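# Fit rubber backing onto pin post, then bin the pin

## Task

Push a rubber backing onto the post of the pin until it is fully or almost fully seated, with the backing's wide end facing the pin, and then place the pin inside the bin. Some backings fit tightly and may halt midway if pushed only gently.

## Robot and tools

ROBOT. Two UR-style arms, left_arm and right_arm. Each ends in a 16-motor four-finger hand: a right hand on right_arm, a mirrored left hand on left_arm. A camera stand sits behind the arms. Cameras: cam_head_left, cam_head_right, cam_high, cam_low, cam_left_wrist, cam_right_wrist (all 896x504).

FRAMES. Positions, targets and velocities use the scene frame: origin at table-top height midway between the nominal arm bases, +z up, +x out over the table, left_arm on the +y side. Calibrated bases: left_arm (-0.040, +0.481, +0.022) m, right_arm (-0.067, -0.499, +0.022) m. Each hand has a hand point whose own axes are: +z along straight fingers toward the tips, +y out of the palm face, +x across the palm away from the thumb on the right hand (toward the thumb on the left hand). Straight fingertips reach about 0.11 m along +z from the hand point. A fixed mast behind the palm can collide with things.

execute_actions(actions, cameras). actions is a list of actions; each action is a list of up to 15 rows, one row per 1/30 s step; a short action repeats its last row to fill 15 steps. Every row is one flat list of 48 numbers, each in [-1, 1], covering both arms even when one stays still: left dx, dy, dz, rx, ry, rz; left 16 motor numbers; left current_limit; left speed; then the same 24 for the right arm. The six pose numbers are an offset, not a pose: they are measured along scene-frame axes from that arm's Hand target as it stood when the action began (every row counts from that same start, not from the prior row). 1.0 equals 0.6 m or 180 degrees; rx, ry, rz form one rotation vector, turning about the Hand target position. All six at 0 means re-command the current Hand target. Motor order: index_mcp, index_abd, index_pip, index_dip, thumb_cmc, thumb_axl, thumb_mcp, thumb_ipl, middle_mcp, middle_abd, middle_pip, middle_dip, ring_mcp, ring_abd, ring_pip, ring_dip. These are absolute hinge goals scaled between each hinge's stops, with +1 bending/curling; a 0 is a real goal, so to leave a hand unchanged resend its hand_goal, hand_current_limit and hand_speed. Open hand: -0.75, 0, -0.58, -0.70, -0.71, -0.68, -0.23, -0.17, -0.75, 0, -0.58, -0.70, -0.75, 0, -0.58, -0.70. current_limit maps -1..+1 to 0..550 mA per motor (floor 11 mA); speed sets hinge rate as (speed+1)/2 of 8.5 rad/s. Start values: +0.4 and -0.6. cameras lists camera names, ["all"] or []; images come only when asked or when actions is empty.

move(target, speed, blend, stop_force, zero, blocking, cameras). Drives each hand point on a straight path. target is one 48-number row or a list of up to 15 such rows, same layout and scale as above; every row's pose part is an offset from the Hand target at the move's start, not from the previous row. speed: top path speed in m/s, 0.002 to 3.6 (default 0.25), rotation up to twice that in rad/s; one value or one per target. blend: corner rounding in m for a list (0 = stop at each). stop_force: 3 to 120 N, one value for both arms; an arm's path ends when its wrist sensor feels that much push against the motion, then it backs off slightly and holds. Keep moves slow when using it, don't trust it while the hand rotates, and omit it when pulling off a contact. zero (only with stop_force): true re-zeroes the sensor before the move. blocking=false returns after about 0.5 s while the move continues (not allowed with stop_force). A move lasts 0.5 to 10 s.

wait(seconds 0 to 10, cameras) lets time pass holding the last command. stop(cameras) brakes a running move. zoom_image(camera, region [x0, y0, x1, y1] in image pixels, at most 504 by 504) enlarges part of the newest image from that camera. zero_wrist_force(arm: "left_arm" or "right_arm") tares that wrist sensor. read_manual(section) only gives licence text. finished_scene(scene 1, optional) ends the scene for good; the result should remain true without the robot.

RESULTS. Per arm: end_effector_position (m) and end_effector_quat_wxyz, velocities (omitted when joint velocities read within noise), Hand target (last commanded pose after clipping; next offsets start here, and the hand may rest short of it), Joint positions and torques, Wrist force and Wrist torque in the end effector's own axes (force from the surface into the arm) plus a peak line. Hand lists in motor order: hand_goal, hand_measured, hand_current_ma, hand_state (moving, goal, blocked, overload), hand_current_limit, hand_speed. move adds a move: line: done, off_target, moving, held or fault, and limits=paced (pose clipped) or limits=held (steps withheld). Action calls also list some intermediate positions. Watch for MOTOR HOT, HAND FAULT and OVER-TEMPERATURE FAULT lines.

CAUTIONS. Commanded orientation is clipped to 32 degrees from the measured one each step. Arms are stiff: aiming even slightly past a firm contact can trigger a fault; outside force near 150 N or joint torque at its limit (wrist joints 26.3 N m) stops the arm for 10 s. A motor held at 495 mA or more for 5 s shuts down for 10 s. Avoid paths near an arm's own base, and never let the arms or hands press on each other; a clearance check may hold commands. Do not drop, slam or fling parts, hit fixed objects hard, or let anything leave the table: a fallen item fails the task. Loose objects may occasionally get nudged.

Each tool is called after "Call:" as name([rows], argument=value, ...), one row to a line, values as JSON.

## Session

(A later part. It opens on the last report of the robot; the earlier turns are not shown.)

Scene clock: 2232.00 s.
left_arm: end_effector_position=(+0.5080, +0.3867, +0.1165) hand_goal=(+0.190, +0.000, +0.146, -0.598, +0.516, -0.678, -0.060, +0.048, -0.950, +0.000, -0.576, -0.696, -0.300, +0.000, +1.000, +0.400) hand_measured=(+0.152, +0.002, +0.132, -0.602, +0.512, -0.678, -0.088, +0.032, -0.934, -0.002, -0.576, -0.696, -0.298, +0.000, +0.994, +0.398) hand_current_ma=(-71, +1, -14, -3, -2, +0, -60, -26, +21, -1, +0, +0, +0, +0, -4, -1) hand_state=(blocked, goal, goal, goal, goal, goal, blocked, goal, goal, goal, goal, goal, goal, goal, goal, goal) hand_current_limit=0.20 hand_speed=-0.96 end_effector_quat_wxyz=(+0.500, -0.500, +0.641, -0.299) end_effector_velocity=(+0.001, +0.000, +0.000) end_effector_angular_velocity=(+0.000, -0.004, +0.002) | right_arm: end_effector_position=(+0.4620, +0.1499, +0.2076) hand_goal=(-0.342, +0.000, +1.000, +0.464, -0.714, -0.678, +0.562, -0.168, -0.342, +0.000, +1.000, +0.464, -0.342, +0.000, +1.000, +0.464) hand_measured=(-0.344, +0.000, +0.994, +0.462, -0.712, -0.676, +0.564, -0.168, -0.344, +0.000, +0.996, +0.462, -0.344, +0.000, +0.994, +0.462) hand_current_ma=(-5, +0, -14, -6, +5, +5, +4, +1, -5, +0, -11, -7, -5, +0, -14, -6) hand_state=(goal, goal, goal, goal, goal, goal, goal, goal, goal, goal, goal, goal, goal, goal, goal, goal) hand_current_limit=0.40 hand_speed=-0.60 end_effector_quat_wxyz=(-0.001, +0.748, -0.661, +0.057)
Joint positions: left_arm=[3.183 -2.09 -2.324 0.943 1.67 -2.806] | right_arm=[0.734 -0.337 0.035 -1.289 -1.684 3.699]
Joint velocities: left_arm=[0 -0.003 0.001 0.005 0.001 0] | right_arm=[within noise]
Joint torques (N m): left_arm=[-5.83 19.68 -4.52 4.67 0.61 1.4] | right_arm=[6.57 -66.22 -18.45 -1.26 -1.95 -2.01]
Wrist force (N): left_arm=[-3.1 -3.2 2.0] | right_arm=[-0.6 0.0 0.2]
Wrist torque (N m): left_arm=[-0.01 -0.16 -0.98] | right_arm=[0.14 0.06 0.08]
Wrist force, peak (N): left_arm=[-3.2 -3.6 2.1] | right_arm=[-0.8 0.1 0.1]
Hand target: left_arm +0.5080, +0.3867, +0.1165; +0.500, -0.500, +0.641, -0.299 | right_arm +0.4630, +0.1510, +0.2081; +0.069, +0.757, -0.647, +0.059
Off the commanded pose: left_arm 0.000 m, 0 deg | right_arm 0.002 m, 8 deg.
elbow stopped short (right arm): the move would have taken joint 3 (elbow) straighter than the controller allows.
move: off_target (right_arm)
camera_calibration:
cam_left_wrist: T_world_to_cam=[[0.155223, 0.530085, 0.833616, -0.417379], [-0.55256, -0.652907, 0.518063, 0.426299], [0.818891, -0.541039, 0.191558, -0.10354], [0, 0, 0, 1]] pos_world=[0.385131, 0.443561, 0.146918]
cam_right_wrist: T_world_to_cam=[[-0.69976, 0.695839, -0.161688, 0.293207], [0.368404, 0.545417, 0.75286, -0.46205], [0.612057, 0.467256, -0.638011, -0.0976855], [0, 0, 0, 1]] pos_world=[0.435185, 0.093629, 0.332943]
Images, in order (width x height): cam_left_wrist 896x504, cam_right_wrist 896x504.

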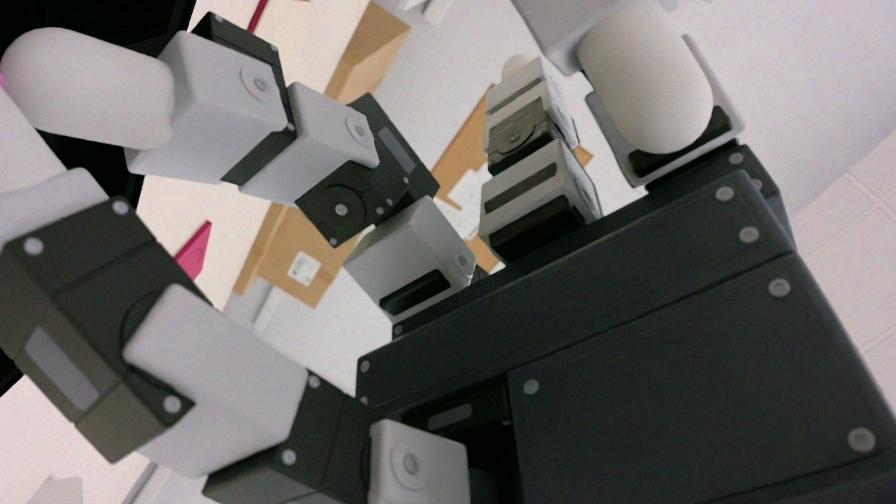

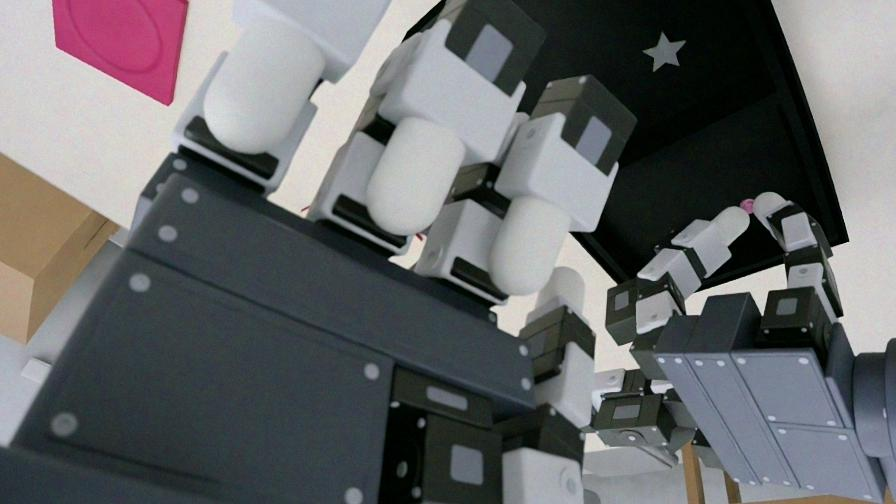

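Call:
move([
  [0,0,-0.1083,0,0,0,0.19,0.0,0.147,-0.598,0.517,-0.678,-0.06,0.048,-0.95,0.0,-0.576,-0.696,-0.30,0,1.0,0.4,0.2,-0.96,0,0,0,0,0,0,-0.342,0,1.0,0.464,-0.714,-0.678,0.562,-0.168,-0.342,0,1.0,0.464,-0.342,0,1.0,0.464,0.4,-0.6],
  [0,0,-0.1175,0,0,0,0.19,0.0,0.147,-0.598,0.517,-0.678,-0.06,0.048,-0.95,0.0,-0.576,-0.696,-0.30,0,1.0,0.4,0.2,-0.96,0,0,0,0,0,0,-0.342,0,1.0,0.464,-0.714,-0.678,0.562,-0.168,-0.342,0,1.0,0.464,-0.342,0,1.0,0.464,0.4,-0.6],
], speed=[0.04,0.01], cameras=["cam_right_wrist"])

Call:
zoom_image(camera="cam_right_wrist", region=[700, 125, 760, 175])

Scene clock: 2287.97 s.
left_arm: end_effector_position=(+0.5080, +0.3867, +0.0459) hand_goal=(+0.190, +0.000, +0.146, -0.598, +0.516, -0.678, -0.060, +0.048, -0.950, +0.000, -0.576, -0.696, -0.300, +0.000, +1.000, +0.400) hand_measured=(+0.152, +0.002, +0.132, -0.602, +0.512, -0.678, -0.088, +0.032, -0.934, -0.002, -0.576, -0.696, -0.298, +0.000, +0.994, +0.398) hand_current_ma=(-71, +1, -14, -3, -2, +0, -60, -26, +21, -1, +0, +0, +0, +0, -4, -1) hand_state=(blocked, goal, goal, goal, goal, goal, blocked, goal, goal, goal, goal, goal, goal, goal, goal, goal) hand_current_limit=0.20 hand_speed=-0.96 end_effector_quat_wxyz=(+0.500, -0.500, +0.641, -0.299) | right_arm: end_effector_position=(+0.4620, +0.1499, +0.2076) hand_goal=(-0.342, +0.000, +1.000, +0.464, -0.714, -0.678, +0.562, -0.168, -0.342, +0.000, +1.000, +0.464, -0.342, +0.000, +1.000, +0.464) hand_measured=(-0.344, +0.000, +0.994, +0.462, -0.712, -0.676, +0.564, -0.168, -0.344, +0.000, +0.996, +0.462, -0.344, +0.000, +0.994, +0.462) hand_current_ma=(-5, +0, -14, -6, +5, +5, +4, +1, -5, +0, -11, -7, -5, +0, -14, -6) hand_state=(goal, goal, goal, goal, goal, goal, goal, goal, goal, goal, goal, goal, goal, goal, goal, goal) hand_current_limit=0.40 hand_speed=-0.60 end_effector_quat_wxyz=(-0.001, +0.748, -0.661, +0.057)
Joint positions: left_arm=[3.183 -2.312 -2.3 1.141 1.67 -2.806] | right_arm=[0.734 -0.337 0.035 -1.289 -1.684 3.699]
Joint torques (N m): left_arm=[-1.14 42.24 12.21 1.18 0.03 0.21] | right_arm=[5.39 -67.03 -18.4 -1.3 -1.79 -2.03]
Wrist force (N): left_arm=[-3.0 -2.9 1.9] | right_arm=[-0.5 0.0 -0.2]
Wrist torque (N m): left_arm=[0.03 -0.19 -0.98] | right_arm=[0.16 0.06 0.09]
Wrist force, peak (N): left_arm=[-3.4 -3.5 2.1] | right_arm=[-0.8 0.1 0.0]
Hand target: left_arm +0.5080, +0.3867, +0.0460; +0.500, -0.500, +0.641, -0.299 | right_arm +0.4630, +0.1510, +0.2081; +0.069, +0.757, -0.647, +0.059
Off the commanded pose: left_arm 0.000 m, 0 deg | right_arm 0.002 m, 8 deg.
elbow stopped short (right arm): the move would have taken joint 3 (elbow) straighter than the controller allows.
move: off_target (right_arm)
camera_calibration:
cam_right_wrist: T_world_to_cam=[[-0.69976, 0.695839, -0.161688, 0.293207], [0.368404, 0.545417, 0.75286, -0.46205], [0.612057, 0.467256, -0.638011, -0.0976855], [0, 0, 0, 1]] pos_world=[0.435185, 0.093629, 0.332943]
Images, in order (width x height): cam_right_wrist 896x504.

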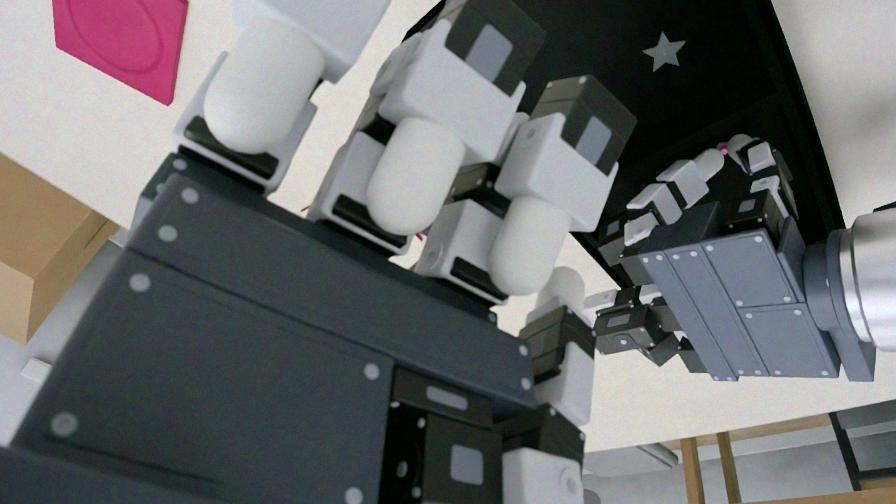

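Scaled by 8.400 from the camera's 896x504 image, which has a finer 1280x720 frame.

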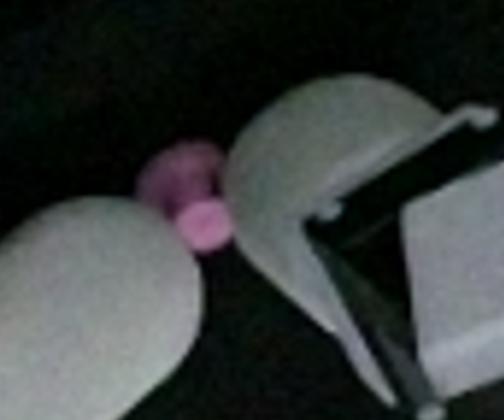

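Call:
move([
  [0,0,-0.0008,0,0,0,0.19,0.0,0.147,-0.598,0.517,-0.678,-0.06,0.048,-0.95,0.0,-0.576,-0.696,-0.30,0,1.0,0.4,0.2,-0.96,0,0,0,0,0,0,-0.342,0,1.0,0.464,-0.714,-0.678,0.562,-0.168,-0.342,0,1.0,0.464,-0.342,0,1.0,0.464,0.4,-0.6],
  [0,0,0.0067,0,0,0,0.19,0.0,0.147,-0.598,0.517,-0.678,-0.06,0.048,-0.95,0.0,-0.576,-0.696,-0.30,0,1.0,0.4,0.2,-0.96,0,0,0,0,0,0,-0.342,0,1.0,0.464,-0.714,-0.678,0.562,-0.168,-0.342,0,1.0,0.464,-0.342,0,1.0,0.464,0.4,-0.6],
], speed=0.01, cameras=["cam_right_wrist"])

Call:
zoom_image(camera="cam_right_wrist", region=[700, 125, 760, 175])

Scene clock: 2306.20 s.
left_arm: end_effector_position=(+0.5080, +0.3867, +0.0501) hand_goal=(+0.190, +0.000, +0.146, -0.598, +0.516, -0.678, -0.060, +0.048, -0.950, +0.000, -0.576, -0.696, -0.300, +0.000, +1.000, +0.400) hand_measured=(+0.152, +0.002, +0.134, -0.602, +0.512, -0.678, -0.088, +0.032, -0.934, -0.002, -0.576, -0.696, -0.298, +0.000, +0.994, +0.398) hand_current_ma=(-71, +1, -12, -3, -2, +0, -60, -26, +21, -1, +0, +0, +0, +0, -4, -1) hand_state=(blocked, goal, goal, goal, goal, goal, blocked, goal, goal, goal, goal, goal, goal, goal, goal, goal) hand_current_limit=0.20 hand_speed=-0.96 end_effector_quat_wxyz=(+0.500, -0.500, +0.641, -0.299) | right_arm: end_effector_position=(+0.4620, +0.1499, +0.2076) hand_goal=(-0.342, +0.000, +1.000, +0.464, -0.714, -0.678, +0.562, -0.168, -0.342, +0.000, +1.000, +0.464, -0.342, +0.000, +1.000, +0.464) hand_measured=(-0.344, +0.000, +0.994, +0.462, -0.712, -0.676, +0.564, -0.168, -0.344, +0.000, +0.996, +0.462, -0.344, +0.000, +0.994, +0.462) hand_current_ma=(-5, +0, -14, -6, +5, +5, +4, +1, -5, +0, -11, -7, -5, +0, -14, -6) hand_state=(goal, goal, goal, goal, goal, goal, goal, goal, goal, goal, goal, goal, goal, goal, goal, goal) hand_current_limit=0.40 hand_speed=-0.60 end_effector_quat_wxyz=(-0.001, +0.748, -0.661, +0.057)
Joint positions: left_arm=[3.183 -2.298 -2.302 1.13 1.67 -2.806] | right_arm=[0.734 -0.337 0.035 -1.289 -1.684 3.699]
Joint torques (N m): left_arm=[0.17 23.24 -7.05 2.81 -0.46 0.63] | right_arm=[5.87 -67.05 -18.45 -1.38 -1.94 -2.16]
Wrist force (N): left_arm=[-3.3 -3.4 1.9] | right_arm=[-0.5 0.1 0.0]
Wrist torque (N m): left_arm=[0.00 -0.16 -0.99] | right_arm=[0.16 0.05 0.08]
Wrist force, peak (N): left_arm=[-4.0 -5.9 2.5] | right_arm=[-0.8 0.0 -0.3]
Hand target: left_arm +0.5080, +0.3867, +0.0500; +0.500, -0.500, +0.641, -0.299 | right_arm +0.4630, +0.1510, +0.2081; +0.069, +0.757, -0.647, +0.059
Off the commanded pose: left_arm 0.000 m, 0 deg | right_arm 0.002 m, 8 deg.
elbow stopped short (right arm): the move would have taken joint 3 (elbow) straighter than the controller allows.
move: off_target (right_arm)
camera_calibration:
cam_right_wrist: T_world_to_cam=[[-0.69976, 0.695839, -0.161688, 0.293207], [0.368404, 0.545417, 0.75286, -0.46205], [0.612057, 0.467256, -0.638011, -0.0976855], [0, 0, 0, 1]] pos_world=[0.435185, 0.093629, 0.332943]
Images, in order (width x height): cam_right_wrist 896x504.

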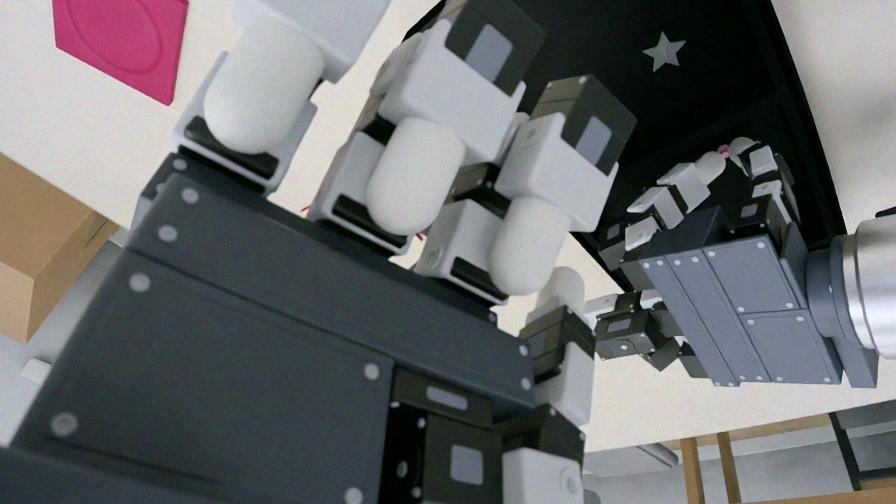

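Scaled by 8.400 from the camera's 896x504 image, which has a finer 1280x720 frame.

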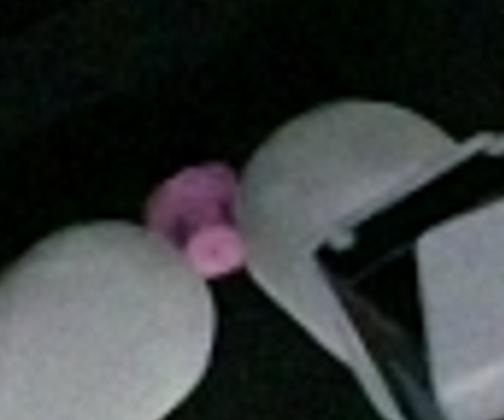

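Call:
move(target=[0,0,0.1108,0,0,0,0.19,0.0,0.147,-0.598,0.517,-0.678,-0.06,0.048,-0.95,0.0,-0.576,-0.696,-0.30,0,1.0,0.4,0.2,-0.96,0,0,0,0,0,0,-0.342,0,1.0,0.464,-0.714,-0.678,0.562,-0.168,-0.342,0,1.0,0.464,-0.342,0,1.0,0.464,0.4,-0.6], speed=0.04, cameras=["cam_right_wrist"])

Call:
zoom_image(camera="cam_right_wrist", region=[700, 165, 780, 245])

Scene clock: 2318.73 s.
left_arm: end_effector_position=(+0.5080, +0.3867, +0.1165) hand_goal=(+0.190, +0.000, +0.146, -0.598, +0.516, -0.678, -0.060, +0.048, -0.950, +0.000, -0.576, -0.696, -0.300, +0.000, +1.000, +0.400) hand_measured=(+0.152, +0.002, +0.134, -0.602, +0.512, -0.678, -0.088, +0.032, -0.934, -0.002, -0.576, -0.696, -0.298, +0.000, +0.994, +0.398) hand_current_ma=(-71, +1, -12, -3, -2, +0, -60, -26, +21, -1, +0, +0, +0, +0, -4, -1) hand_state=(blocked, goal, goal, goal, goal, goal, blocked, goal, goal, goal, goal, goal, goal, goal, goal, goal) hand_current_limit=0.20 hand_speed=-0.96 end_effector_quat_wxyz=(+0.500, -0.500, +0.641, -0.299) | right_arm: end_effector_position=(+0.4620, +0.1499, +0.2076) hand_goal=(-0.342, +0.000, +1.000, +0.464, -0.714, -0.678, +0.562, -0.168, -0.342, +0.000, +1.000, +0.464, -0.342, +0.000, +1.000, +0.464) hand_measured=(-0.344, +0.000, +0.994, +0.462, -0.712, -0.676, +0.564, -0.168, -0.344, +0.000, +0.996, +0.462, -0.344, +0.000, +0.994, +0.462) hand_current_ma=(-5, +0, -14, -6, +5, +5, +4, +1, -5, +0, -11, -7, -5, +0, -14, -6) hand_state=(goal, goal, goal, goal, goal, goal, goal, goal, goal, goal, goal, goal, goal, goal, goal, goal) hand_current_limit=0.40 hand_speed=-0.60 end_effector_quat_wxyz=(-0.001, +0.748, -0.661, +0.057)
Joint positions: left_arm=[3.183 -2.09 -2.324 0.943 1.67 -2.806] | right_arm=[0.734 -0.337 0.035 -1.289 -1.684 3.699]
Joint torques (N m): left_arm=[-0.01 21.05 -3.72 4.41 -1.04 1.41] | right_arm=[5.45 -67.48 -18.31 -1.45 -1.77 -1.99]
Wrist force (N): left_arm=[-3.1 -3.0 2.0] | right_arm=[-0.9 0.1 -0.2]
Wrist torque (N m): left_arm=[0.02 -0.17 -0.98] | right_arm=[0.18 0.10 0.06]
Wrist force, peak (N): left_arm=[-3.3 -3.6 2.0] | right_arm=[-0.9 0.1 -0.2]
Hand target: left_arm +0.5080, +0.3867, +0.1165; +0.500, -0.500, +0.641, -0.299 | right_arm +0.4630, +0.1510, +0.2081; +0.069, +0.757, -0.647, +0.059
Off the commanded pose: left_arm 0.000 m, 0 deg | right_arm 0.002 m, 8 deg.
elbow stopped short (right arm): the move would have taken joint 3 (elbow) straighter than the controller allows.
move: off_target (right_arm)
camera_calibration:
cam_right_wrist: T_world_to_cam=[[-0.69976, 0.695839, -0.161688, 0.293207], [0.368404, 0.545417, 0.75286, -0.46205], [0.612057, 0.467256, -0.638011, -0.0976855], [0, 0, 0, 1]] pos_world=[0.435185, 0.093629, 0.332943]
Images, in order (width x height): cam_right_wrist 896x504.

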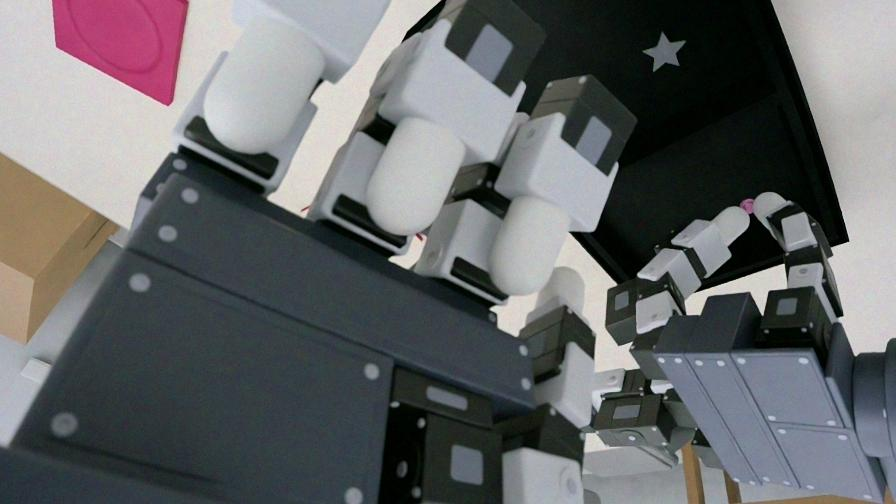

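Scaled by 6.300 from the camera's 896x504 image, which has a finer 1280x720 frame.

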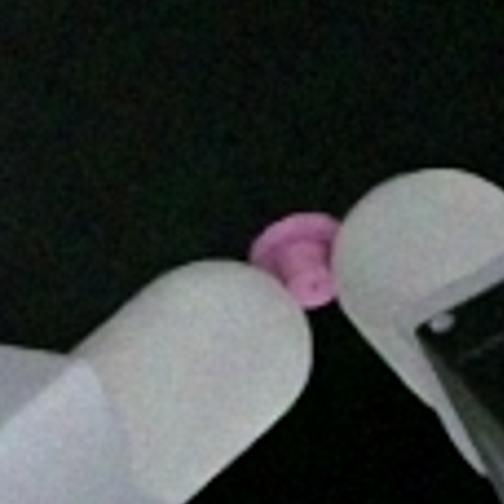

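Call:
move(target=[0,0,0,0,0,0,0.19,0.0,0.147,-0.598,0.517,-0.678,-0.06,0.048,-0.95,0.0,-0.576,-0.696,-0.30,0,1.0,0.4,0.2,-0.96,0.0033,-0.141,-0.1873,0.0944,0,0,-0.342,0,1.0,0.464,-0.714,-0.678,0.562,-0.168,-0.342,0,1.0,0.464,-0.342,0,1.0,0.464,0.4,-0.6], speed=0.15, cameras=["cam_right_wrist"])

Call:
move(target=[0.006,-0.173,0,0,0,0,0.19,0.0,0.147,-0.598,0.517,-0.678,-0.06,0.048,-0.95,0.0,-0.576,-0.696,-0.30,0,1.0,0.4,0.2,-0.96,0,0,0,0,0,0,-0.342,0,1.0,0.464,-0.714,-0.678,0.562,-0.168,-0.342,0,1.0,0.464,-0.342,0,1.0,0.464,0.4,-0.6], speed=0.08, cameras=["cam_right_wrist","cam_high"])

Scene clock: 2378.60 s.
left_arm: end_effector_position=(+0.5080, +0.3867, +0.1165) hand_goal=(+0.190, +0.000, +0.146, -0.598, +0.516, -0.678, -0.060, +0.048, -0.950, +0.000, -0.576, -0.696, -0.300, +0.000, +1.000, +0.400) hand_measured=(+0.152, +0.002, +0.134, -0.602, +0.512, -0.678, -0.088, +0.032, -0.934, -0.002, -0.576, -0.696, -0.298, +0.000, +0.994, +0.398) hand_current_ma=(-71, +1, -12, -3, -2, +0, -60, -26, +21, -1, +0, +0, +0, +0, -4, -1) hand_state=(blocked, goal, goal, goal, goal, goal, blocked, goal, goal, goal, goal, goal, goal, goal, goal, goal) hand_current_limit=0.20 hand_speed=-0.96 end_effector_quat_wxyz=(+0.500, -0.500, +0.641, -0.299) | right_arm: end_effector_position=(+0.4650, +0.0665, +0.0959) hand_goal=(-0.342, +0.000, +1.000, +0.464, -0.714, -0.678, +0.562, -0.168, -0.342, +0.000, +1.000, +0.464, -0.342, +0.000, +1.000, +0.464) hand_measured=(-0.344, +0.000, +0.994, +0.462, -0.712, -0.676, +0.564, -0.168, -0.344, +0.000, +0.996, +0.462, -0.344, +0.000, +0.994, +0.462) hand_current_ma=(-5, +0, -14, -6, +5, +5, +4, +1, -5, +0, -11, -7, -6, +0, -14, -6) hand_state=(goal, goal, goal, goal, goal, goal, goal, goal, goal, goal, goal, goal, goal, goal, goal, goal) hand_current_limit=0.40 hand_speed=-0.60 end_effector_quat_wxyz=(-0.043, +0.759, -0.649, -0.037)
Joint positions: left_arm=[3.183 -2.091 -2.324 0.943 1.67 -2.806] | right_arm=[0.597 -0.663 1 -1.966 -1.474 3.534]
Joint torques (N m): left_arm=[1.17 20.09 19.24 4.39 -1.58 -1.72] | right_arm=[-3.9 -48.59 -15.75 -3.59 0.58 1.31]
Wrist force (N): left_arm=[-3.2 -3.3 1.9] | right_arm=[-0.5 -0.1 -0.5]
Wrist torque (N m): left_arm=[0.01 -0.16 -0.99] | right_arm=[0.16 0.07 -0.09]
Wrist force, peak (N): left_arm=[-3.4 -3.3 1.9] | right_arm=[-1.8 0.6 -1.8]
Hand target: left_arm +0.5080, +0.3867, +0.1165; +0.500, -0.500, +0.641, -0.299 | right_arm +0.4650, +0.0664, +0.0957; -0.043, +0.759, -0.649, -0.037
Off the commanded pose: left_arm 0.000 m, 0 deg | right_arm 0.000 m, 0 deg.
move: done
camera_calibration:
cam_right_wrist: T_world_to_cam=[[-0.731195, 0.681531, 0.029492, 0.332574], [0.41789, 0.413333, 0.809026, -0.35312], [0.539186, 0.603881, -0.587032, -0.111906], [0, 0, 0, 1]] pos_world=[0.45108, -0.0131257, 0.210183]
Images, in order (width x height): cam_right_wrist 896x504.

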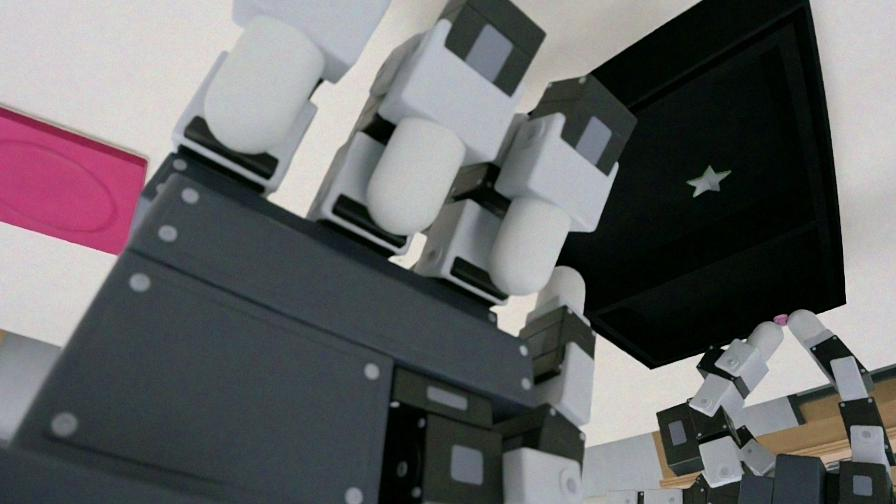

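Scene clock: 2379.93 s.
left_arm: end_effector_position=(+0.5107, +0.3069, +0.1165) hand_goal=(+0.190, +0.000, +0.146, -0.598, +0.516, -0.678, -0.060, +0.048, -0.950, +0.000, -0.576, -0.696, -0.300, +0.000, +1.000, +0.400) hand_measured=(+0.154, +0.000, +0.134, -0.602, +0.514, -0.678, -0.088, +0.032, -0.934, -0.002, -0.576, -0.696, -0.298, +0.000, +0.994, +0.398) hand_current_ma=(-69, +0, -12, -3, -2, +0, -60, -26, +18, -1, +0, +0, +1, +0, -4, -1) hand_state=(blocked, goal, goal, goal, goal, goal, blocked, goal, goal, goal, goal, goal, goal, goal, goal, goal) hand_current_limit=0.20 hand_speed=-0.96 end_effector_quat_wxyz=(+0.500, -0.500, +0.641, -0.299) | right_arm: end_effector_position=(+0.4650, +0.0664, +0.0957) hand_goal=(-0.342, +0.000, +1.000, +0.464, -0.714, -0.678, +0.562, -0.168, -0.342, +0.000, +1.000, +0.464, -0.342, +0.000, +1.000, +0.464) hand_measured=(-0.344, +0.000, +0.994, +0.462, -0.712, -0.676, +0.564, -0.168, -0.344, +0.000, +0.996, +0.462, -0.344, +0.000, +0.994, +0.462) hand_current_ma=(-5, +0, -14, -6, +5, +5, +4, +1, -5, +0, -11, -7, -6, +0, -14, -6) hand_state=(goal, goal, goal, goal, goal, goal, goal, goal, goal, goal, goal, goal, goal, goal, goal, goal) hand_current_limit=0.40 hand_speed=-0.60 end_effector_quat_wxyz=(-0.043, +0.759, -0.649, -0.037)
Joint positions: left_arm=[2.973 -2.126 -2.225 0.866 1.869 -2.876] | right_arm=[0.597 -0.663 1 -1.967 -1.474 3.534]
Joint torques (N m): left_arm=[8.13 27.32 3.2 3.21 -2.47 0.23] | right_arm=[-4.17 -47.88 -15.82 -3.79 2.47 -1.14]
Wrist force (N): left_arm=[-3.3 -3.1 1.7] | right_arm=[-0.7 0.0 -0.4]
Wrist torque (N m): left_arm=[0.03 -0.15 -0.81] | right_arm=[0.16 0.09 -0.10]
Wrist force, peak (N): left_arm=[-4.0 -3.3 2.2] | right_arm=[-0.7 -0.5 -0.5]
Hand target: left_arm +0.5107, +0.3070, +0.1165; +0.500, -0.500, +0.641, -0.299 (not the last commanded pose) | right_arm +0.4650, +0.0664, +0.0957; -0.043, +0.759, -0.649, -0.037
Off the commanded pose: left_arm 0.024 m, 0 deg | right_arm 0.000 m, 0 deg.
move: held (left_arm; a check stopped the path); limits=held
pose unreachable (left arm): on one or more control steps of this call, first in action 0 (counted from 0), this arm could not follow its commanded pose, so it was not sent that pose on those steps. It may still have moved: this result reports where it is.
cause: moving toward the commanded pose would bring two parts of the arm too close to each other (joints 4 (wrist 1) to 6 (wrist 3) lie between them).
camera_calibration:
cam_right_wrist: T_world_to_cam=[[-0.731204, 0.681516, 0.0295942, 0.332563], [0.417966, 0.413309, 0.808999, -0.352987], [0.539115, 0.603913, -0.587064, -0.111984], [0, 0, 0, 1]] pos_world=[0.45108, -0.0131258, 0.209983]
Images, in order (width x height): cam_high 896x504, cam_right_wrist 896x504.

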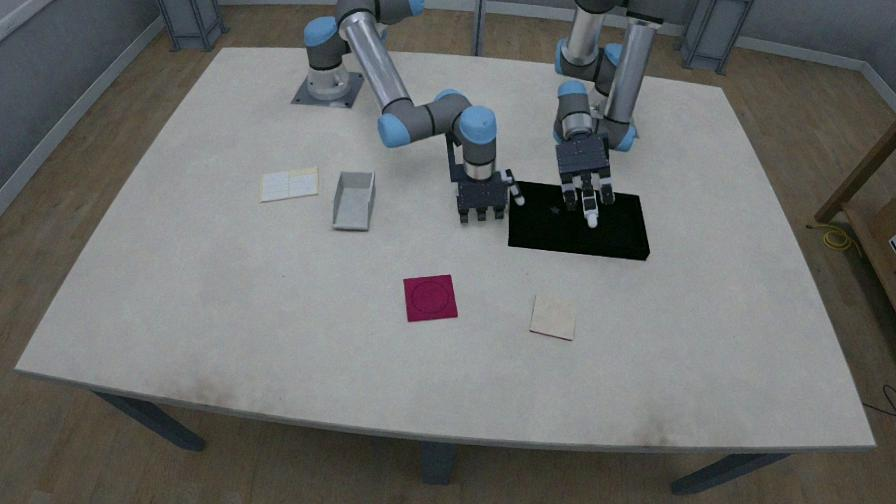

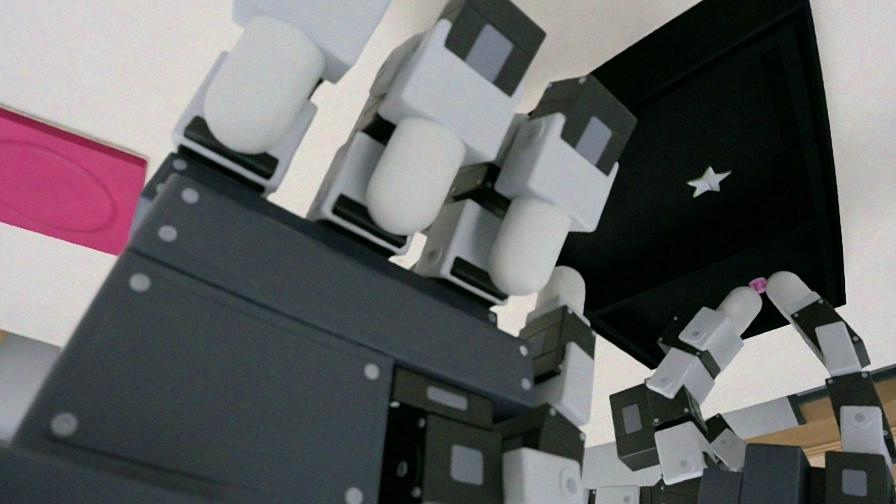

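Call:
move([
  [0,0,0,0,0,-0.0833,0.19,0.0,0.147,-0.598,0.517,-0.678,-0.06,0.048,-0.95,0.0,-0.576,-0.696,-0.30,0,1.0,0.4,0.2,-0.96,0,0,0,0,0,0,-0.342,0,1.0,0.464,-0.714,-0.678,0.562,-0.168,-0.342,0,1.0,0.464,-0.342,0,1.0,0.464,0.4,-0.6],
  [0.0038,-0.0648,0,0,0,-0.0833,0.19,0.0,0.147,-0.598,0.517,-0.678,-0.06,0.048,-0.95,0.0,-0.576,-0.696,-0.30,0,1.0,0.4,0.2,-0.96,0,0,0,0,0,0,-0.342,0,1.0,0.464,-0.714,-0.678,0.562,-0.168,-0.342,0,1.0,0.464,-0.342,0,1.0,0.464,0.4,-0.6],
], speed=0.08, cameras=["cam_right_wrist","cam_high"])

Call:
zoom_image(camera="cam_right_wrist", region=[660, 140, 820, 300])

Scene clock: 2406.70 s.
left_arm: end_effector_position=(+0.5130, +0.2681, +0.1165) hand_goal=(+0.190, +0.000, +0.146, -0.598, +0.516, -0.678, -0.060, +0.048, -0.950, +0.000, -0.576, -0.696, -0.300, +0.000, +1.000, +0.400) hand_measured=(+0.154, +0.000, +0.134, -0.602, +0.514, -0.678, -0.088, +0.032, -0.934, -0.002, -0.576, -0.696, -0.298, +0.000, +0.994, +0.398) hand_current_ma=(-69, +0, -12, -3, -1, +0, -60, -26, +18, -1, +0, +0, +1, +0, -4, -1) hand_state=(blocked, goal, goal, goal, goal, goal, blocked, goal, goal, goal, goal, goal, goal, goal, goal, goal) hand_current_limit=0.20 hand_speed=-0.96 end_effector_quat_wxyz=(+0.457, -0.412, +0.701, -0.362) | right_arm: end_effector_position=(+0.4650, +0.0664, +0.0957) hand_goal=(-0.342, +0.000, +1.000, +0.464, -0.714, -0.678, +0.562, -0.168, -0.342, +0.000, +1.000, +0.464, -0.342, +0.000, +1.000, +0.464) hand_measured=(-0.344, +0.000, +0.994, +0.462, -0.712, -0.676, +0.564, -0.168, -0.344, +0.000, +0.996, +0.462, -0.344, +0.000, +0.994, +0.462) hand_current_ma=(-5, +0, -14, -6, +5, +5, +4, +1, -5, +0, -11, -7, -6, +0, -14, -6) hand_state=(goal, goal, goal, goal, goal, goal, goal, goal, goal, goal, goal, goal, goal, goal, goal, goal) hand_current_limit=0.40 hand_speed=-0.60 end_effector_quat_wxyz=(-0.043, +0.759, -0.649, -0.037)
Joint positions: left_arm=[2.999 -2.123 -2.235 0.889 1.596 -2.781] | right_arm=[0.597 -0.663 1 -1.967 -1.474 3.534]
Joint torques (N m): left_arm=[-4.34 41.53 -4.88 4.58 -1.66 1.93] | right_arm=[-4.88 -48.78 -16.14 -3.38 2.38 -1.11]
Wrist force (N): left_arm=[-3.2 -3.0 1.6] | right_arm=[-0.6 -0.1 -0.6]
Wrist torque (N m): left_arm=[0.06 -0.17 -0.89] | right_arm=[0.17 0.09 -0.10]
Wrist force, peak (N): left_arm=[-3.7 -3.5 2.0] | right_arm=[-0.8 -0.3 -0.5]
Hand target: left_arm +0.5129, +0.2681, +0.1165; +0.457, -0.412, +0.701, -0.362 | right_arm +0.4650, +0.0664, +0.0957; -0.043, +0.759, -0.649, -0.037
Off the commanded pose: left_arm 0.000 m, 0 deg | right_arm 0.000 m, 0 deg.
move: done
camera_calibration:
cam_right_wrist: T_world_to_cam=[[-0.731204, 0.681516, 0.0295942, 0.332563], [0.417966, 0.413309, 0.808999, -0.352987], [0.539115, 0.603913, -0.587064, -0.111984], [0, 0, 0, 1]] pos_world=[0.45108, -0.0131258, 0.209983]
Images, in order (width x height): cam_high 896x504, cam_right_wrist 896x504.

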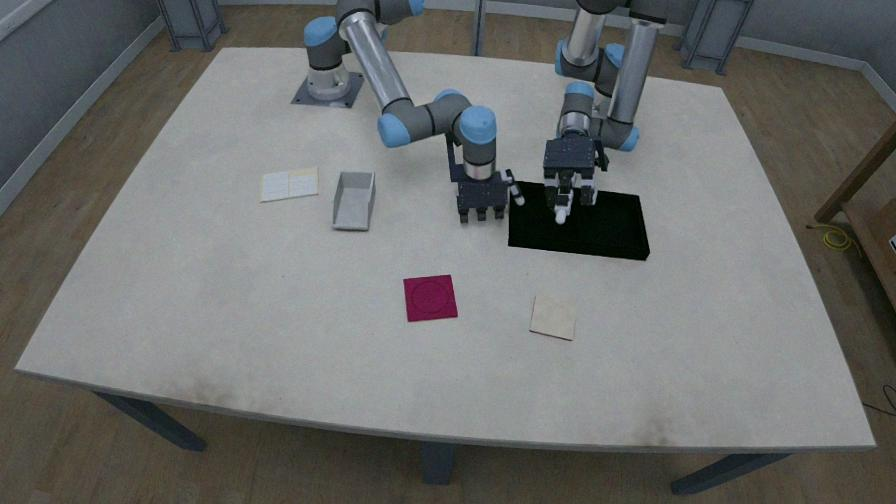

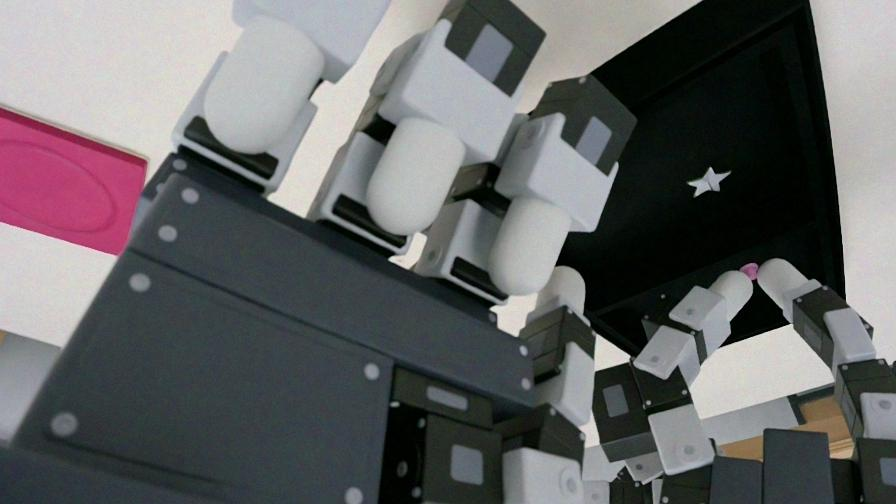

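Scaled by 3.150 from the camera's 896x504 image, which has a finer 1280x720 frame.

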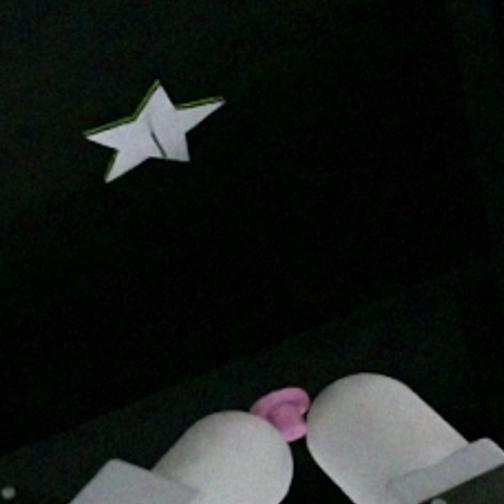

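Call:
zoom_image(camera="cam_right_wrist", region=[680, 155, 740, 205])

Call:
zoom_image(camera="cam_right_wrist", region=[720, 250, 780, 300])

Scaled by 8.400 from the camera's 896x504 image, which has a finer 1280x720 frame.

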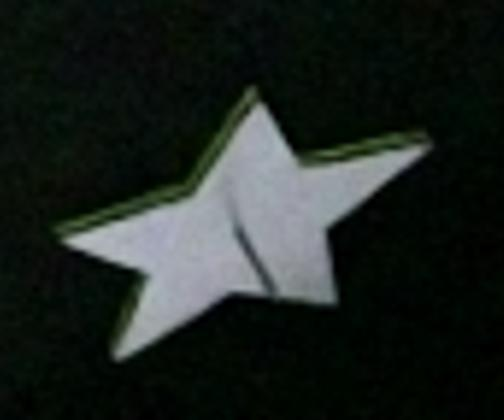

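Scaled by 8.400 from the camera's 896x504 image, which has a finer 1280x720 frame.

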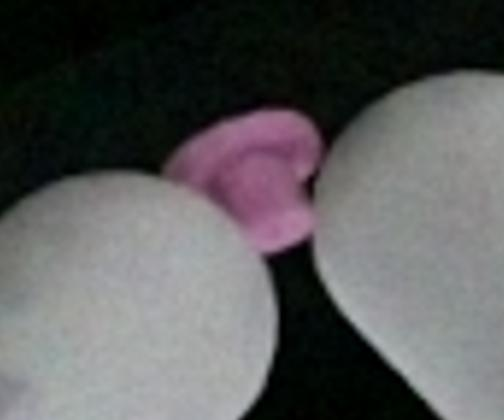

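Call:
move(target=[-0.0008,0.0033,-0.0933,0,0,0,0.19,0.0,0.147,-0.598,0.517,-0.678,-0.06,0.048,-0.95,0.0,-0.576,-0.696,-0.30,0,1.0,0.4,0.2,-0.96,0,0,0,0,0,0,-0.342,0,1.0,0.464,-0.714,-0.678,0.562,-0.168,-0.342,0,1.0,0.464,-0.342,0,1.0,0.464,0.4,-0.6], speed=0.05, stop_force=6, cameras=["cam_right_wrist"])

Call:
zoom_image(camera="cam_right_wrist", region=[680, 150, 760, 220])

Scene clock: 2462.67 s.
left_arm: end_effector_position=(+0.5125, +0.2701, +0.0606) hand_goal=(+0.190, +0.000, +0.146, -0.598, +0.516, -0.678, -0.060, +0.048, -0.950, +0.000, -0.576, -0.696, -0.300, +0.000, +1.000, +0.400) hand_measured=(+0.154, +0.000, +0.134, -0.602, +0.514, -0.678, -0.088, +0.032, -0.934, -0.002, -0.576, -0.696, -0.298, +0.000, +0.994, +0.398) hand_current_ma=(-69, +0, -12, -3, -1, +0, -60, -26, +18, -1, +0, +0, +1, +0, -4, -1) hand_state=(blocked, goal, goal, goal, goal, goal, blocked, goal, goal, goal, goal, goal, goal, goal, goal, goal) hand_current_limit=0.20 hand_speed=-0.96 end_effector_quat_wxyz=(+0.457, -0.412, +0.701, -0.362) | right_arm: end_effector_position=(+0.4650, +0.0664, +0.0957) hand_goal=(-0.342, +0.000, +1.000, +0.464, -0.714, -0.678, +0.562, -0.168, -0.342, +0.000, +1.000, +0.464, -0.342, +0.000, +1.000, +0.464) hand_measured=(-0.344, +0.000, +0.994, +0.462, -0.712, -0.676, +0.564, -0.168, -0.344, +0.000, +0.996, +0.462, -0.344, +0.000, +0.994, +0.462) hand_current_ma=(-5, +0, -14, -6, +5, +5, +4, +1, -5, +0, -11, -7, -6, +0, -14, -6) hand_state=(goal, goal, goal, goal, goal, goal, goal, goal, goal, goal, goal, goal, goal, goal, goal, goal) hand_current_limit=0.40 hand_speed=-0.60 end_effector_quat_wxyz=(-0.043, +0.759, -0.649, -0.037)
Joint positions: left_arm=[3.004 -2.282 -2.225 1.038 1.592 -2.779] | right_arm=[0.597 -0.663 1 -1.967 -1.474 3.534]
Joint torques (N m): left_arm=[-5.78 43.62 -8.42 -0.21 0.9 0.72] | right_arm=[-4.36 -47.81 -16.1 -3.35 2.22 -1.04]
Wrist force (N): left_arm=[-3.2 -3.4 1.7] | right_arm=[-0.6 0.1 -0.4]
Wrist torque (N m): left_arm=[-0.01 -0.17 -0.99] | right_arm=[0.18 0.08 -0.09]
Wrist force, peak (N): left_arm=[-3.5 -4.1 1.7] | right_arm=[-0.8 0.2 -0.4]
Hand target: left_arm +0.5125, +0.2701, +0.0606; +0.457, -0.412, +0.701, -0.362 | right_arm +0.4650, +0.0664, +0.0957; -0.043, +0.759, -0.649, -0.037
Off the commanded pose: left_arm 0.000 m, 0 deg | right_arm 0.000 m, 0 deg.
move: done
camera_calibration:
cam_right_wrist: T_world_to_cam=[[-0.731204, 0.681516, 0.0295942, 0.332563], [0.417966, 0.413309, 0.808999, -0.352987], [0.539115, 0.603913, -0.587064, -0.111984], [0, 0, 0, 1]] pos_world=[0.45108, -0.0131258, 0.209983]
Images, in order (width x height): cam_right_wrist 896x504.

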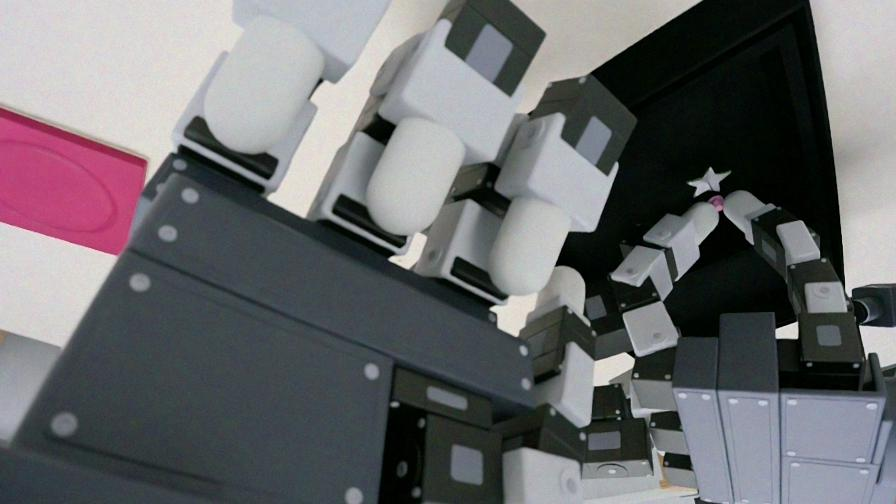

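Scaled by 6.300 from the camera's 896x504 image, which has a finer 1280x720 frame.

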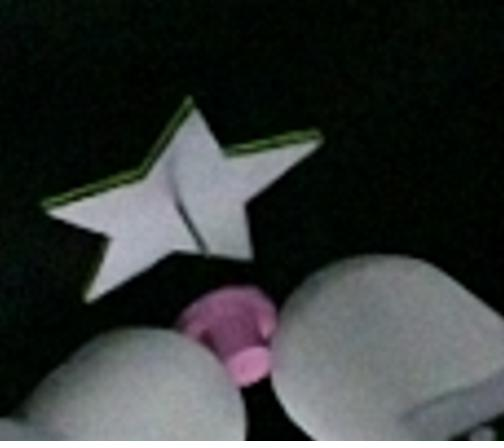

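Call:
move([
  [0,0,0,0,0,0,0.19,0.0,0.147,-0.598,0.517,-0.678,-0.06,0.048,-0.95,0.0,-0.576,-0.696,-0.30,0,1.0,0.4,0.2,-0.96,0,-0.05,0.0833,0,0,0,-0.342,0,1.0,0.464,-0.714,-0.678,0.562,-0.168,-0.342,0,1.0,0.464,-0.342,0,1.0,0.464,0.4,-0.6],
  [0,0,0,0,0,0,0.19,0.0,0.147,-0.598,0.517,-0.678,-0.06,0.048,-0.95,0.0,-0.576,-0.696,-0.30,0,1.0,0.4,0.2,-0.96,-0.2483,0.0727,0.0833,0,0,-0.25,-0.342,0,1.0,0.464,-0.714,-0.678,0.562,-0.168,-0.342,0,1.0,0.464,-0.342,0,1.0,0.464,0.4,-0.6],
  [0,0,0,0,0,0,0.19,0.0,0.147,-0.598,0.517,-0.678,-0.06,0.048,-0.95,0.0,-0.576,-0.696,-0.30,0,1.0,0.4,0.2,-0.96,-0.2483,0.0727,0.0338,0,0,-0.25,-0.342,0,1.0,0.464,-0.714,-0.678,0.562,-0.168,-0.342,0,1.0,0.464,-0.342,0,1.0,0.464,0.4,-0.6],
], speed=0.15, blend=0.02, cameras=["cam_right_wrist"])

Scene clock: 2539.80 s.
left_arm: end_effector_position=(+0.5125, +0.2701, +0.0606) hand_goal=(+0.190, +0.000, +0.146, -0.598, +0.516, -0.678, -0.060, +0.048, -0.950, +0.000, -0.576, -0.696, -0.300, +0.000, +1.000, +0.400) hand_measured=(+0.154, +0.000, +0.134, -0.602, +0.514, -0.678, -0.088, +0.032, -0.934, -0.002, -0.576, -0.696, -0.298, +0.000, +0.994, +0.398) hand_current_ma=(-69, +0, -12, -3, -1, +0, -60, -26, +18, -1, +0, +0, +1, +0, -4, -1) hand_state=(blocked, goal, goal, goal, goal, goal, blocked, goal, goal, goal, goal, goal, goal, goal, goal, goal) hand_current_limit=0.20 hand_speed=-0.96 end_effector_quat_wxyz=(+0.457, -0.412, +0.701, -0.362) | right_arm: end_effector_position=(+0.3160, +0.1100, +0.1160) hand_goal=(-0.342, +0.000, +1.000, +0.464, -0.714, -0.678, +0.562, -0.168, -0.342, +0.000, +1.000, +0.464, -0.342, +0.000, +1.000, +0.464) hand_measured=(-0.344, +0.000, +0.994, +0.462, -0.712, -0.676, +0.564, -0.168, -0.344, +0.000, +0.996, +0.462, -0.344, +0.000, +0.994, +0.462) hand_current_ma=(-5, +0, -14, -6, +5, +5, +4, +1, -5, +0, -11, -7, -6, +0, -14, -6) hand_state=(goal, goal, goal, goal, goal, goal, goal, goal, goal, goal, goal, goal, goal, goal, goal, goal) hand_current_limit=0.40 hand_speed=-0.60 end_effector_quat_wxyz=(+0.054, -0.452, +0.890, +0.018)
Joint positions: left_arm=[3.004 -2.282 -2.225 1.038 1.592 -2.779] | right_arm=[0.747 -1.005 1.575 -2.254 -1.56 4.466]
Joint torques (N m): left_arm=[-5.42 44.01 -8.4 -0.33 2.08 -1.45] | right_arm=[-6.44 -52.14 -20.62 -4.07 2.28 0.44]
Wrist force (N): left_arm=[-3.3 -3.3 1.8] | right_arm=[-0.5 -0.2 -0.2]
Wrist torque (N m): left_arm=[-0.01 -0.16 -1.00] | right_arm=[0.14 0.08 0.09]
Wrist force, peak (N): left_arm=[-3.4 -3.5 1.9] | right_arm=[-0.6 0.2 -1.8]
Hand target: left_arm +0.5125, +0.2701, +0.0606; +0.457, -0.412, +0.701, -0.362 | right_arm +0.3160, +0.1100, +0.1160; +0.054, -0.452, +0.890, +0.018
Off the commanded pose: left_arm 0.000 m, 0 deg | right_arm 0.000 m, 0 deg.
move: done; blend cut to 0.0149 m at target 2
camera_calibration:
cam_right_wrist: T_world_to_cam=[[-0.0352575, 0.99894, 0.0295937, -0.0614994], [0.587903, -0.00321449, 0.808925, -0.333024], [0.808163, 0.0459189, -0.587166, -0.0697058], [0, 0, 0, 1]] pos_world=[0.249951, 0.0635645, 0.230283]
Images, in order (width x height): cam_right_wrist 896x504.

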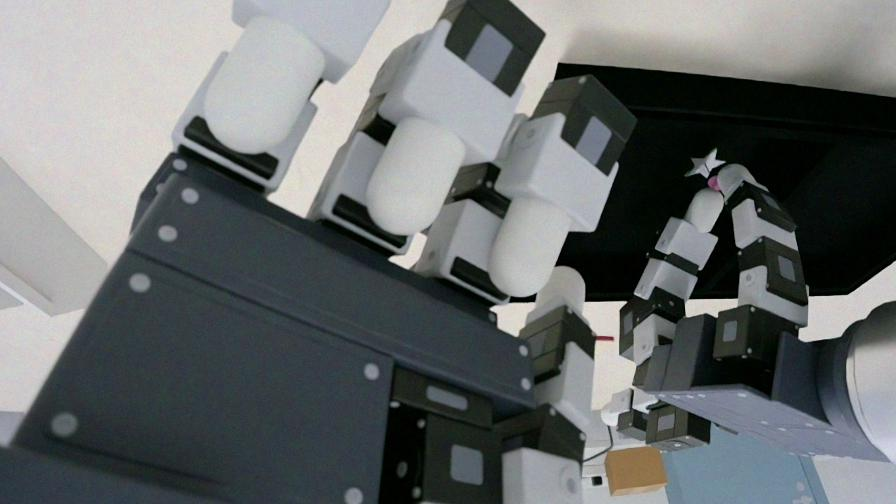

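Call:
zoom_image(camera="cam_right_wrist", region=[680, 140, 760, 210])

Call:
zoom_image(camera="cam_right_wrist", region=[684, 145, 734, 195])

Scaled by 6.300 from the camera's 896x504 image, which has a finer 1280x720 frame.

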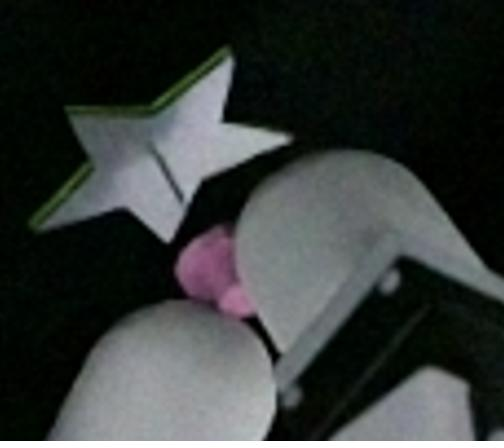

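Scaled by 10.080 from the camera's 896x504 image, which has a finer 1280x720 frame.

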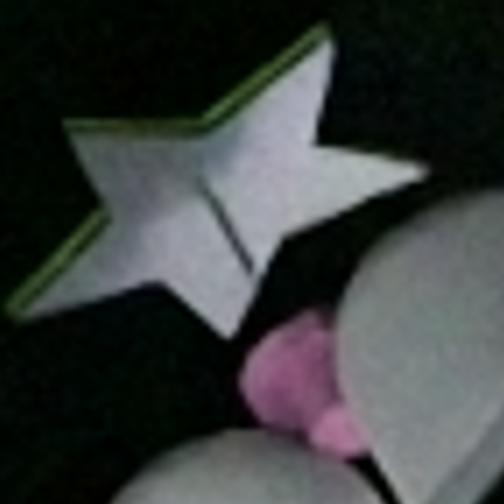

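Call:
move(target=[-0.002,-0.003,-0.0067,0,0,0,0.19,0.0,0.147,-0.598,0.517,-0.678,-0.06,0.048,-0.95,0.0,-0.576,-0.696,-0.30,0,1.0,0.4,0.2,-0.96,0,0,0,0,0,0,-0.342,0,1.0,0.464,-0.714,-0.678,0.562,-0.168,-0.342,0,1.0,0.464,-0.342,0,1.0,0.464,0.4,-0.6], speed=0.02, cameras=["cam_right_wrist"])

Call:
zoom_image(camera="cam_right_wrist", region=[684, 145, 734, 195])

Scene clock: 2595.77 s.
left_arm: end_effector_position=(+0.5112, +0.2682, +0.0565) hand_goal=(+0.190, +0.000, +0.146, -0.598, +0.516, -0.678, -0.060, +0.048, -0.950, +0.000, -0.576, -0.696, -0.300, +0.000, +1.000, +0.400) hand_measured=(+0.154, +0.000, +0.134, -0.602, +0.514, -0.678, -0.088, +0.032, -0.934, -0.002, -0.576, -0.696, -0.298, +0.000, +0.994, +0.398) hand_current_ma=(-69, +0, -12, -3, -1, +0, -60, -26, +18, -1, +0, +0, +1, +0, -4, -1) hand_state=(blocked, goal, goal, goal, goal, goal, blocked, goal, goal, goal, goal, goal, goal, goal, goal, goal) hand_current_limit=0.20 hand_speed=-0.96 end_effector_quat_wxyz=(+0.457, -0.412, +0.701, -0.362) | right_arm: end_effector_position=(+0.3160, +0.1100, +0.1160) hand_goal=(-0.342, +0.000, +1.000, +0.464, -0.714, -0.678, +0.562, -0.168, -0.342, +0.000, +1.000, +0.464, -0.342, +0.000, +1.000, +0.464) hand_measured=(-0.344, +0.000, +0.994, +0.462, -0.712, -0.676, +0.564, -0.168, -0.344, +0.000, +0.996, +0.462, -0.344, +0.000, +0.994, +0.462) hand_current_ma=(-5, +0, -14, -6, +5, +5, +4, +1, -5, +0, -11, -7, -6, +0, -14, -6) hand_state=(goal, goal, goal, goal, goal, goal, goal, goal, goal, goal, goal, goal, goal, goal, goal, goal) hand_current_limit=0.40 hand_speed=-0.60 end_effector_quat_wxyz=(+0.054, -0.452, +0.890, +0.018)
Joint positions: left_arm=[2.999 -2.294 -2.223 1.048 1.597 -2.781] | right_arm=[0.747 -1.005 1.576 -2.255 -1.56 4.466]
Joint torques (N m): left_arm=[-0.5 40.92 17.78 2.51 1.34 -1.45] | right_arm=[-5.59 -48.89 -14.04 -3.98 2.23 1.26]
Wrist force (N): left_arm=[-3.1 -3.3 1.8] | right_arm=[-0.6 -0.1 -0.3]
Wrist torque (N m): left_arm=[0.01 -0.18 -0.79] | right_arm=[0.15 0.10 0.09]
Wrist force, peak (N): left_arm=[-3.5 -3.4 1.9] | right_arm=[-0.7 -0.2 -0.5]
Hand target: left_arm +0.5113, +0.2683, +0.0565; +0.457, -0.412, +0.701, -0.362 | right_arm +0.3160, +0.1100, +0.1160; +0.054, -0.452, +0.890, +0.018
Off the commanded pose: left_arm 0.000 m, 0 deg | right_arm 0.000 m, 0 deg.
move: done
camera_calibration:
cam_right_wrist: T_world_to_cam=[[-0.0351215, 0.998944, 0.0296103, -0.0616374], [0.587793, -0.00331418, 0.809004, -0.333008], [0.808248, 0.0458182, -0.587056, -0.0697502], [0, 0, 0, 1]] pos_world=[0.24995, 0.0636645, 0.230283]
Images, in order (width x height): cam_right_wrist 896x504.

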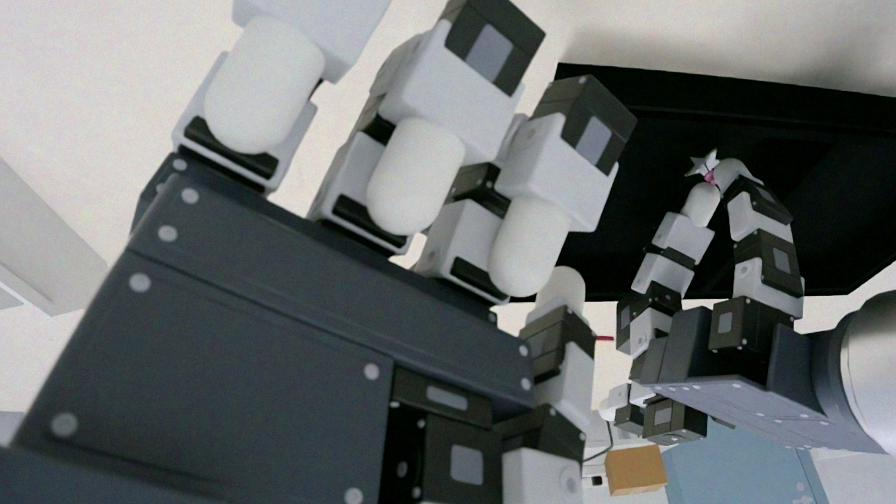

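Scaled by 10.080 from the camera's 896x504 image, which has a finer 1280x720 frame.

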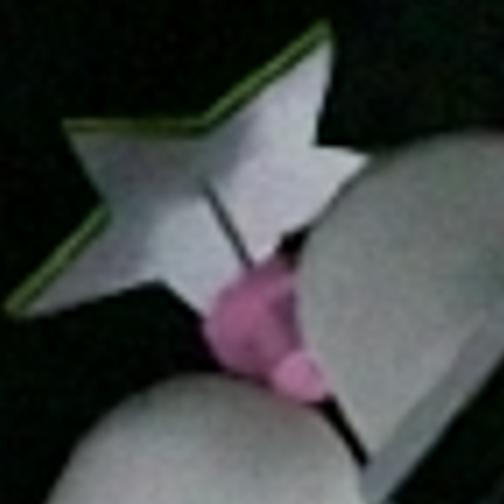

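Call:
zoom_image(camera="cam_right_wrist", region=[697, 160, 727, 190])

Scaled by 16.800 from the camera's 896x504 image, which has a finer 1280x720 frame.

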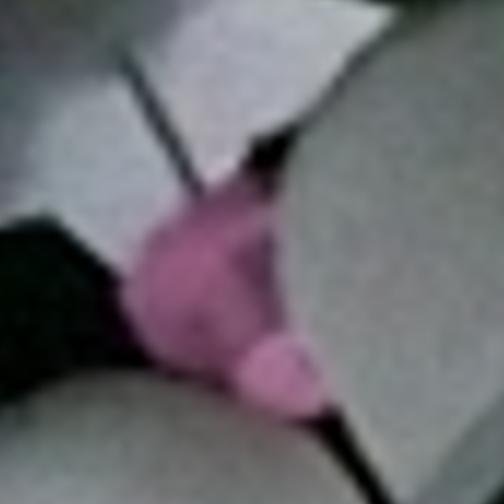

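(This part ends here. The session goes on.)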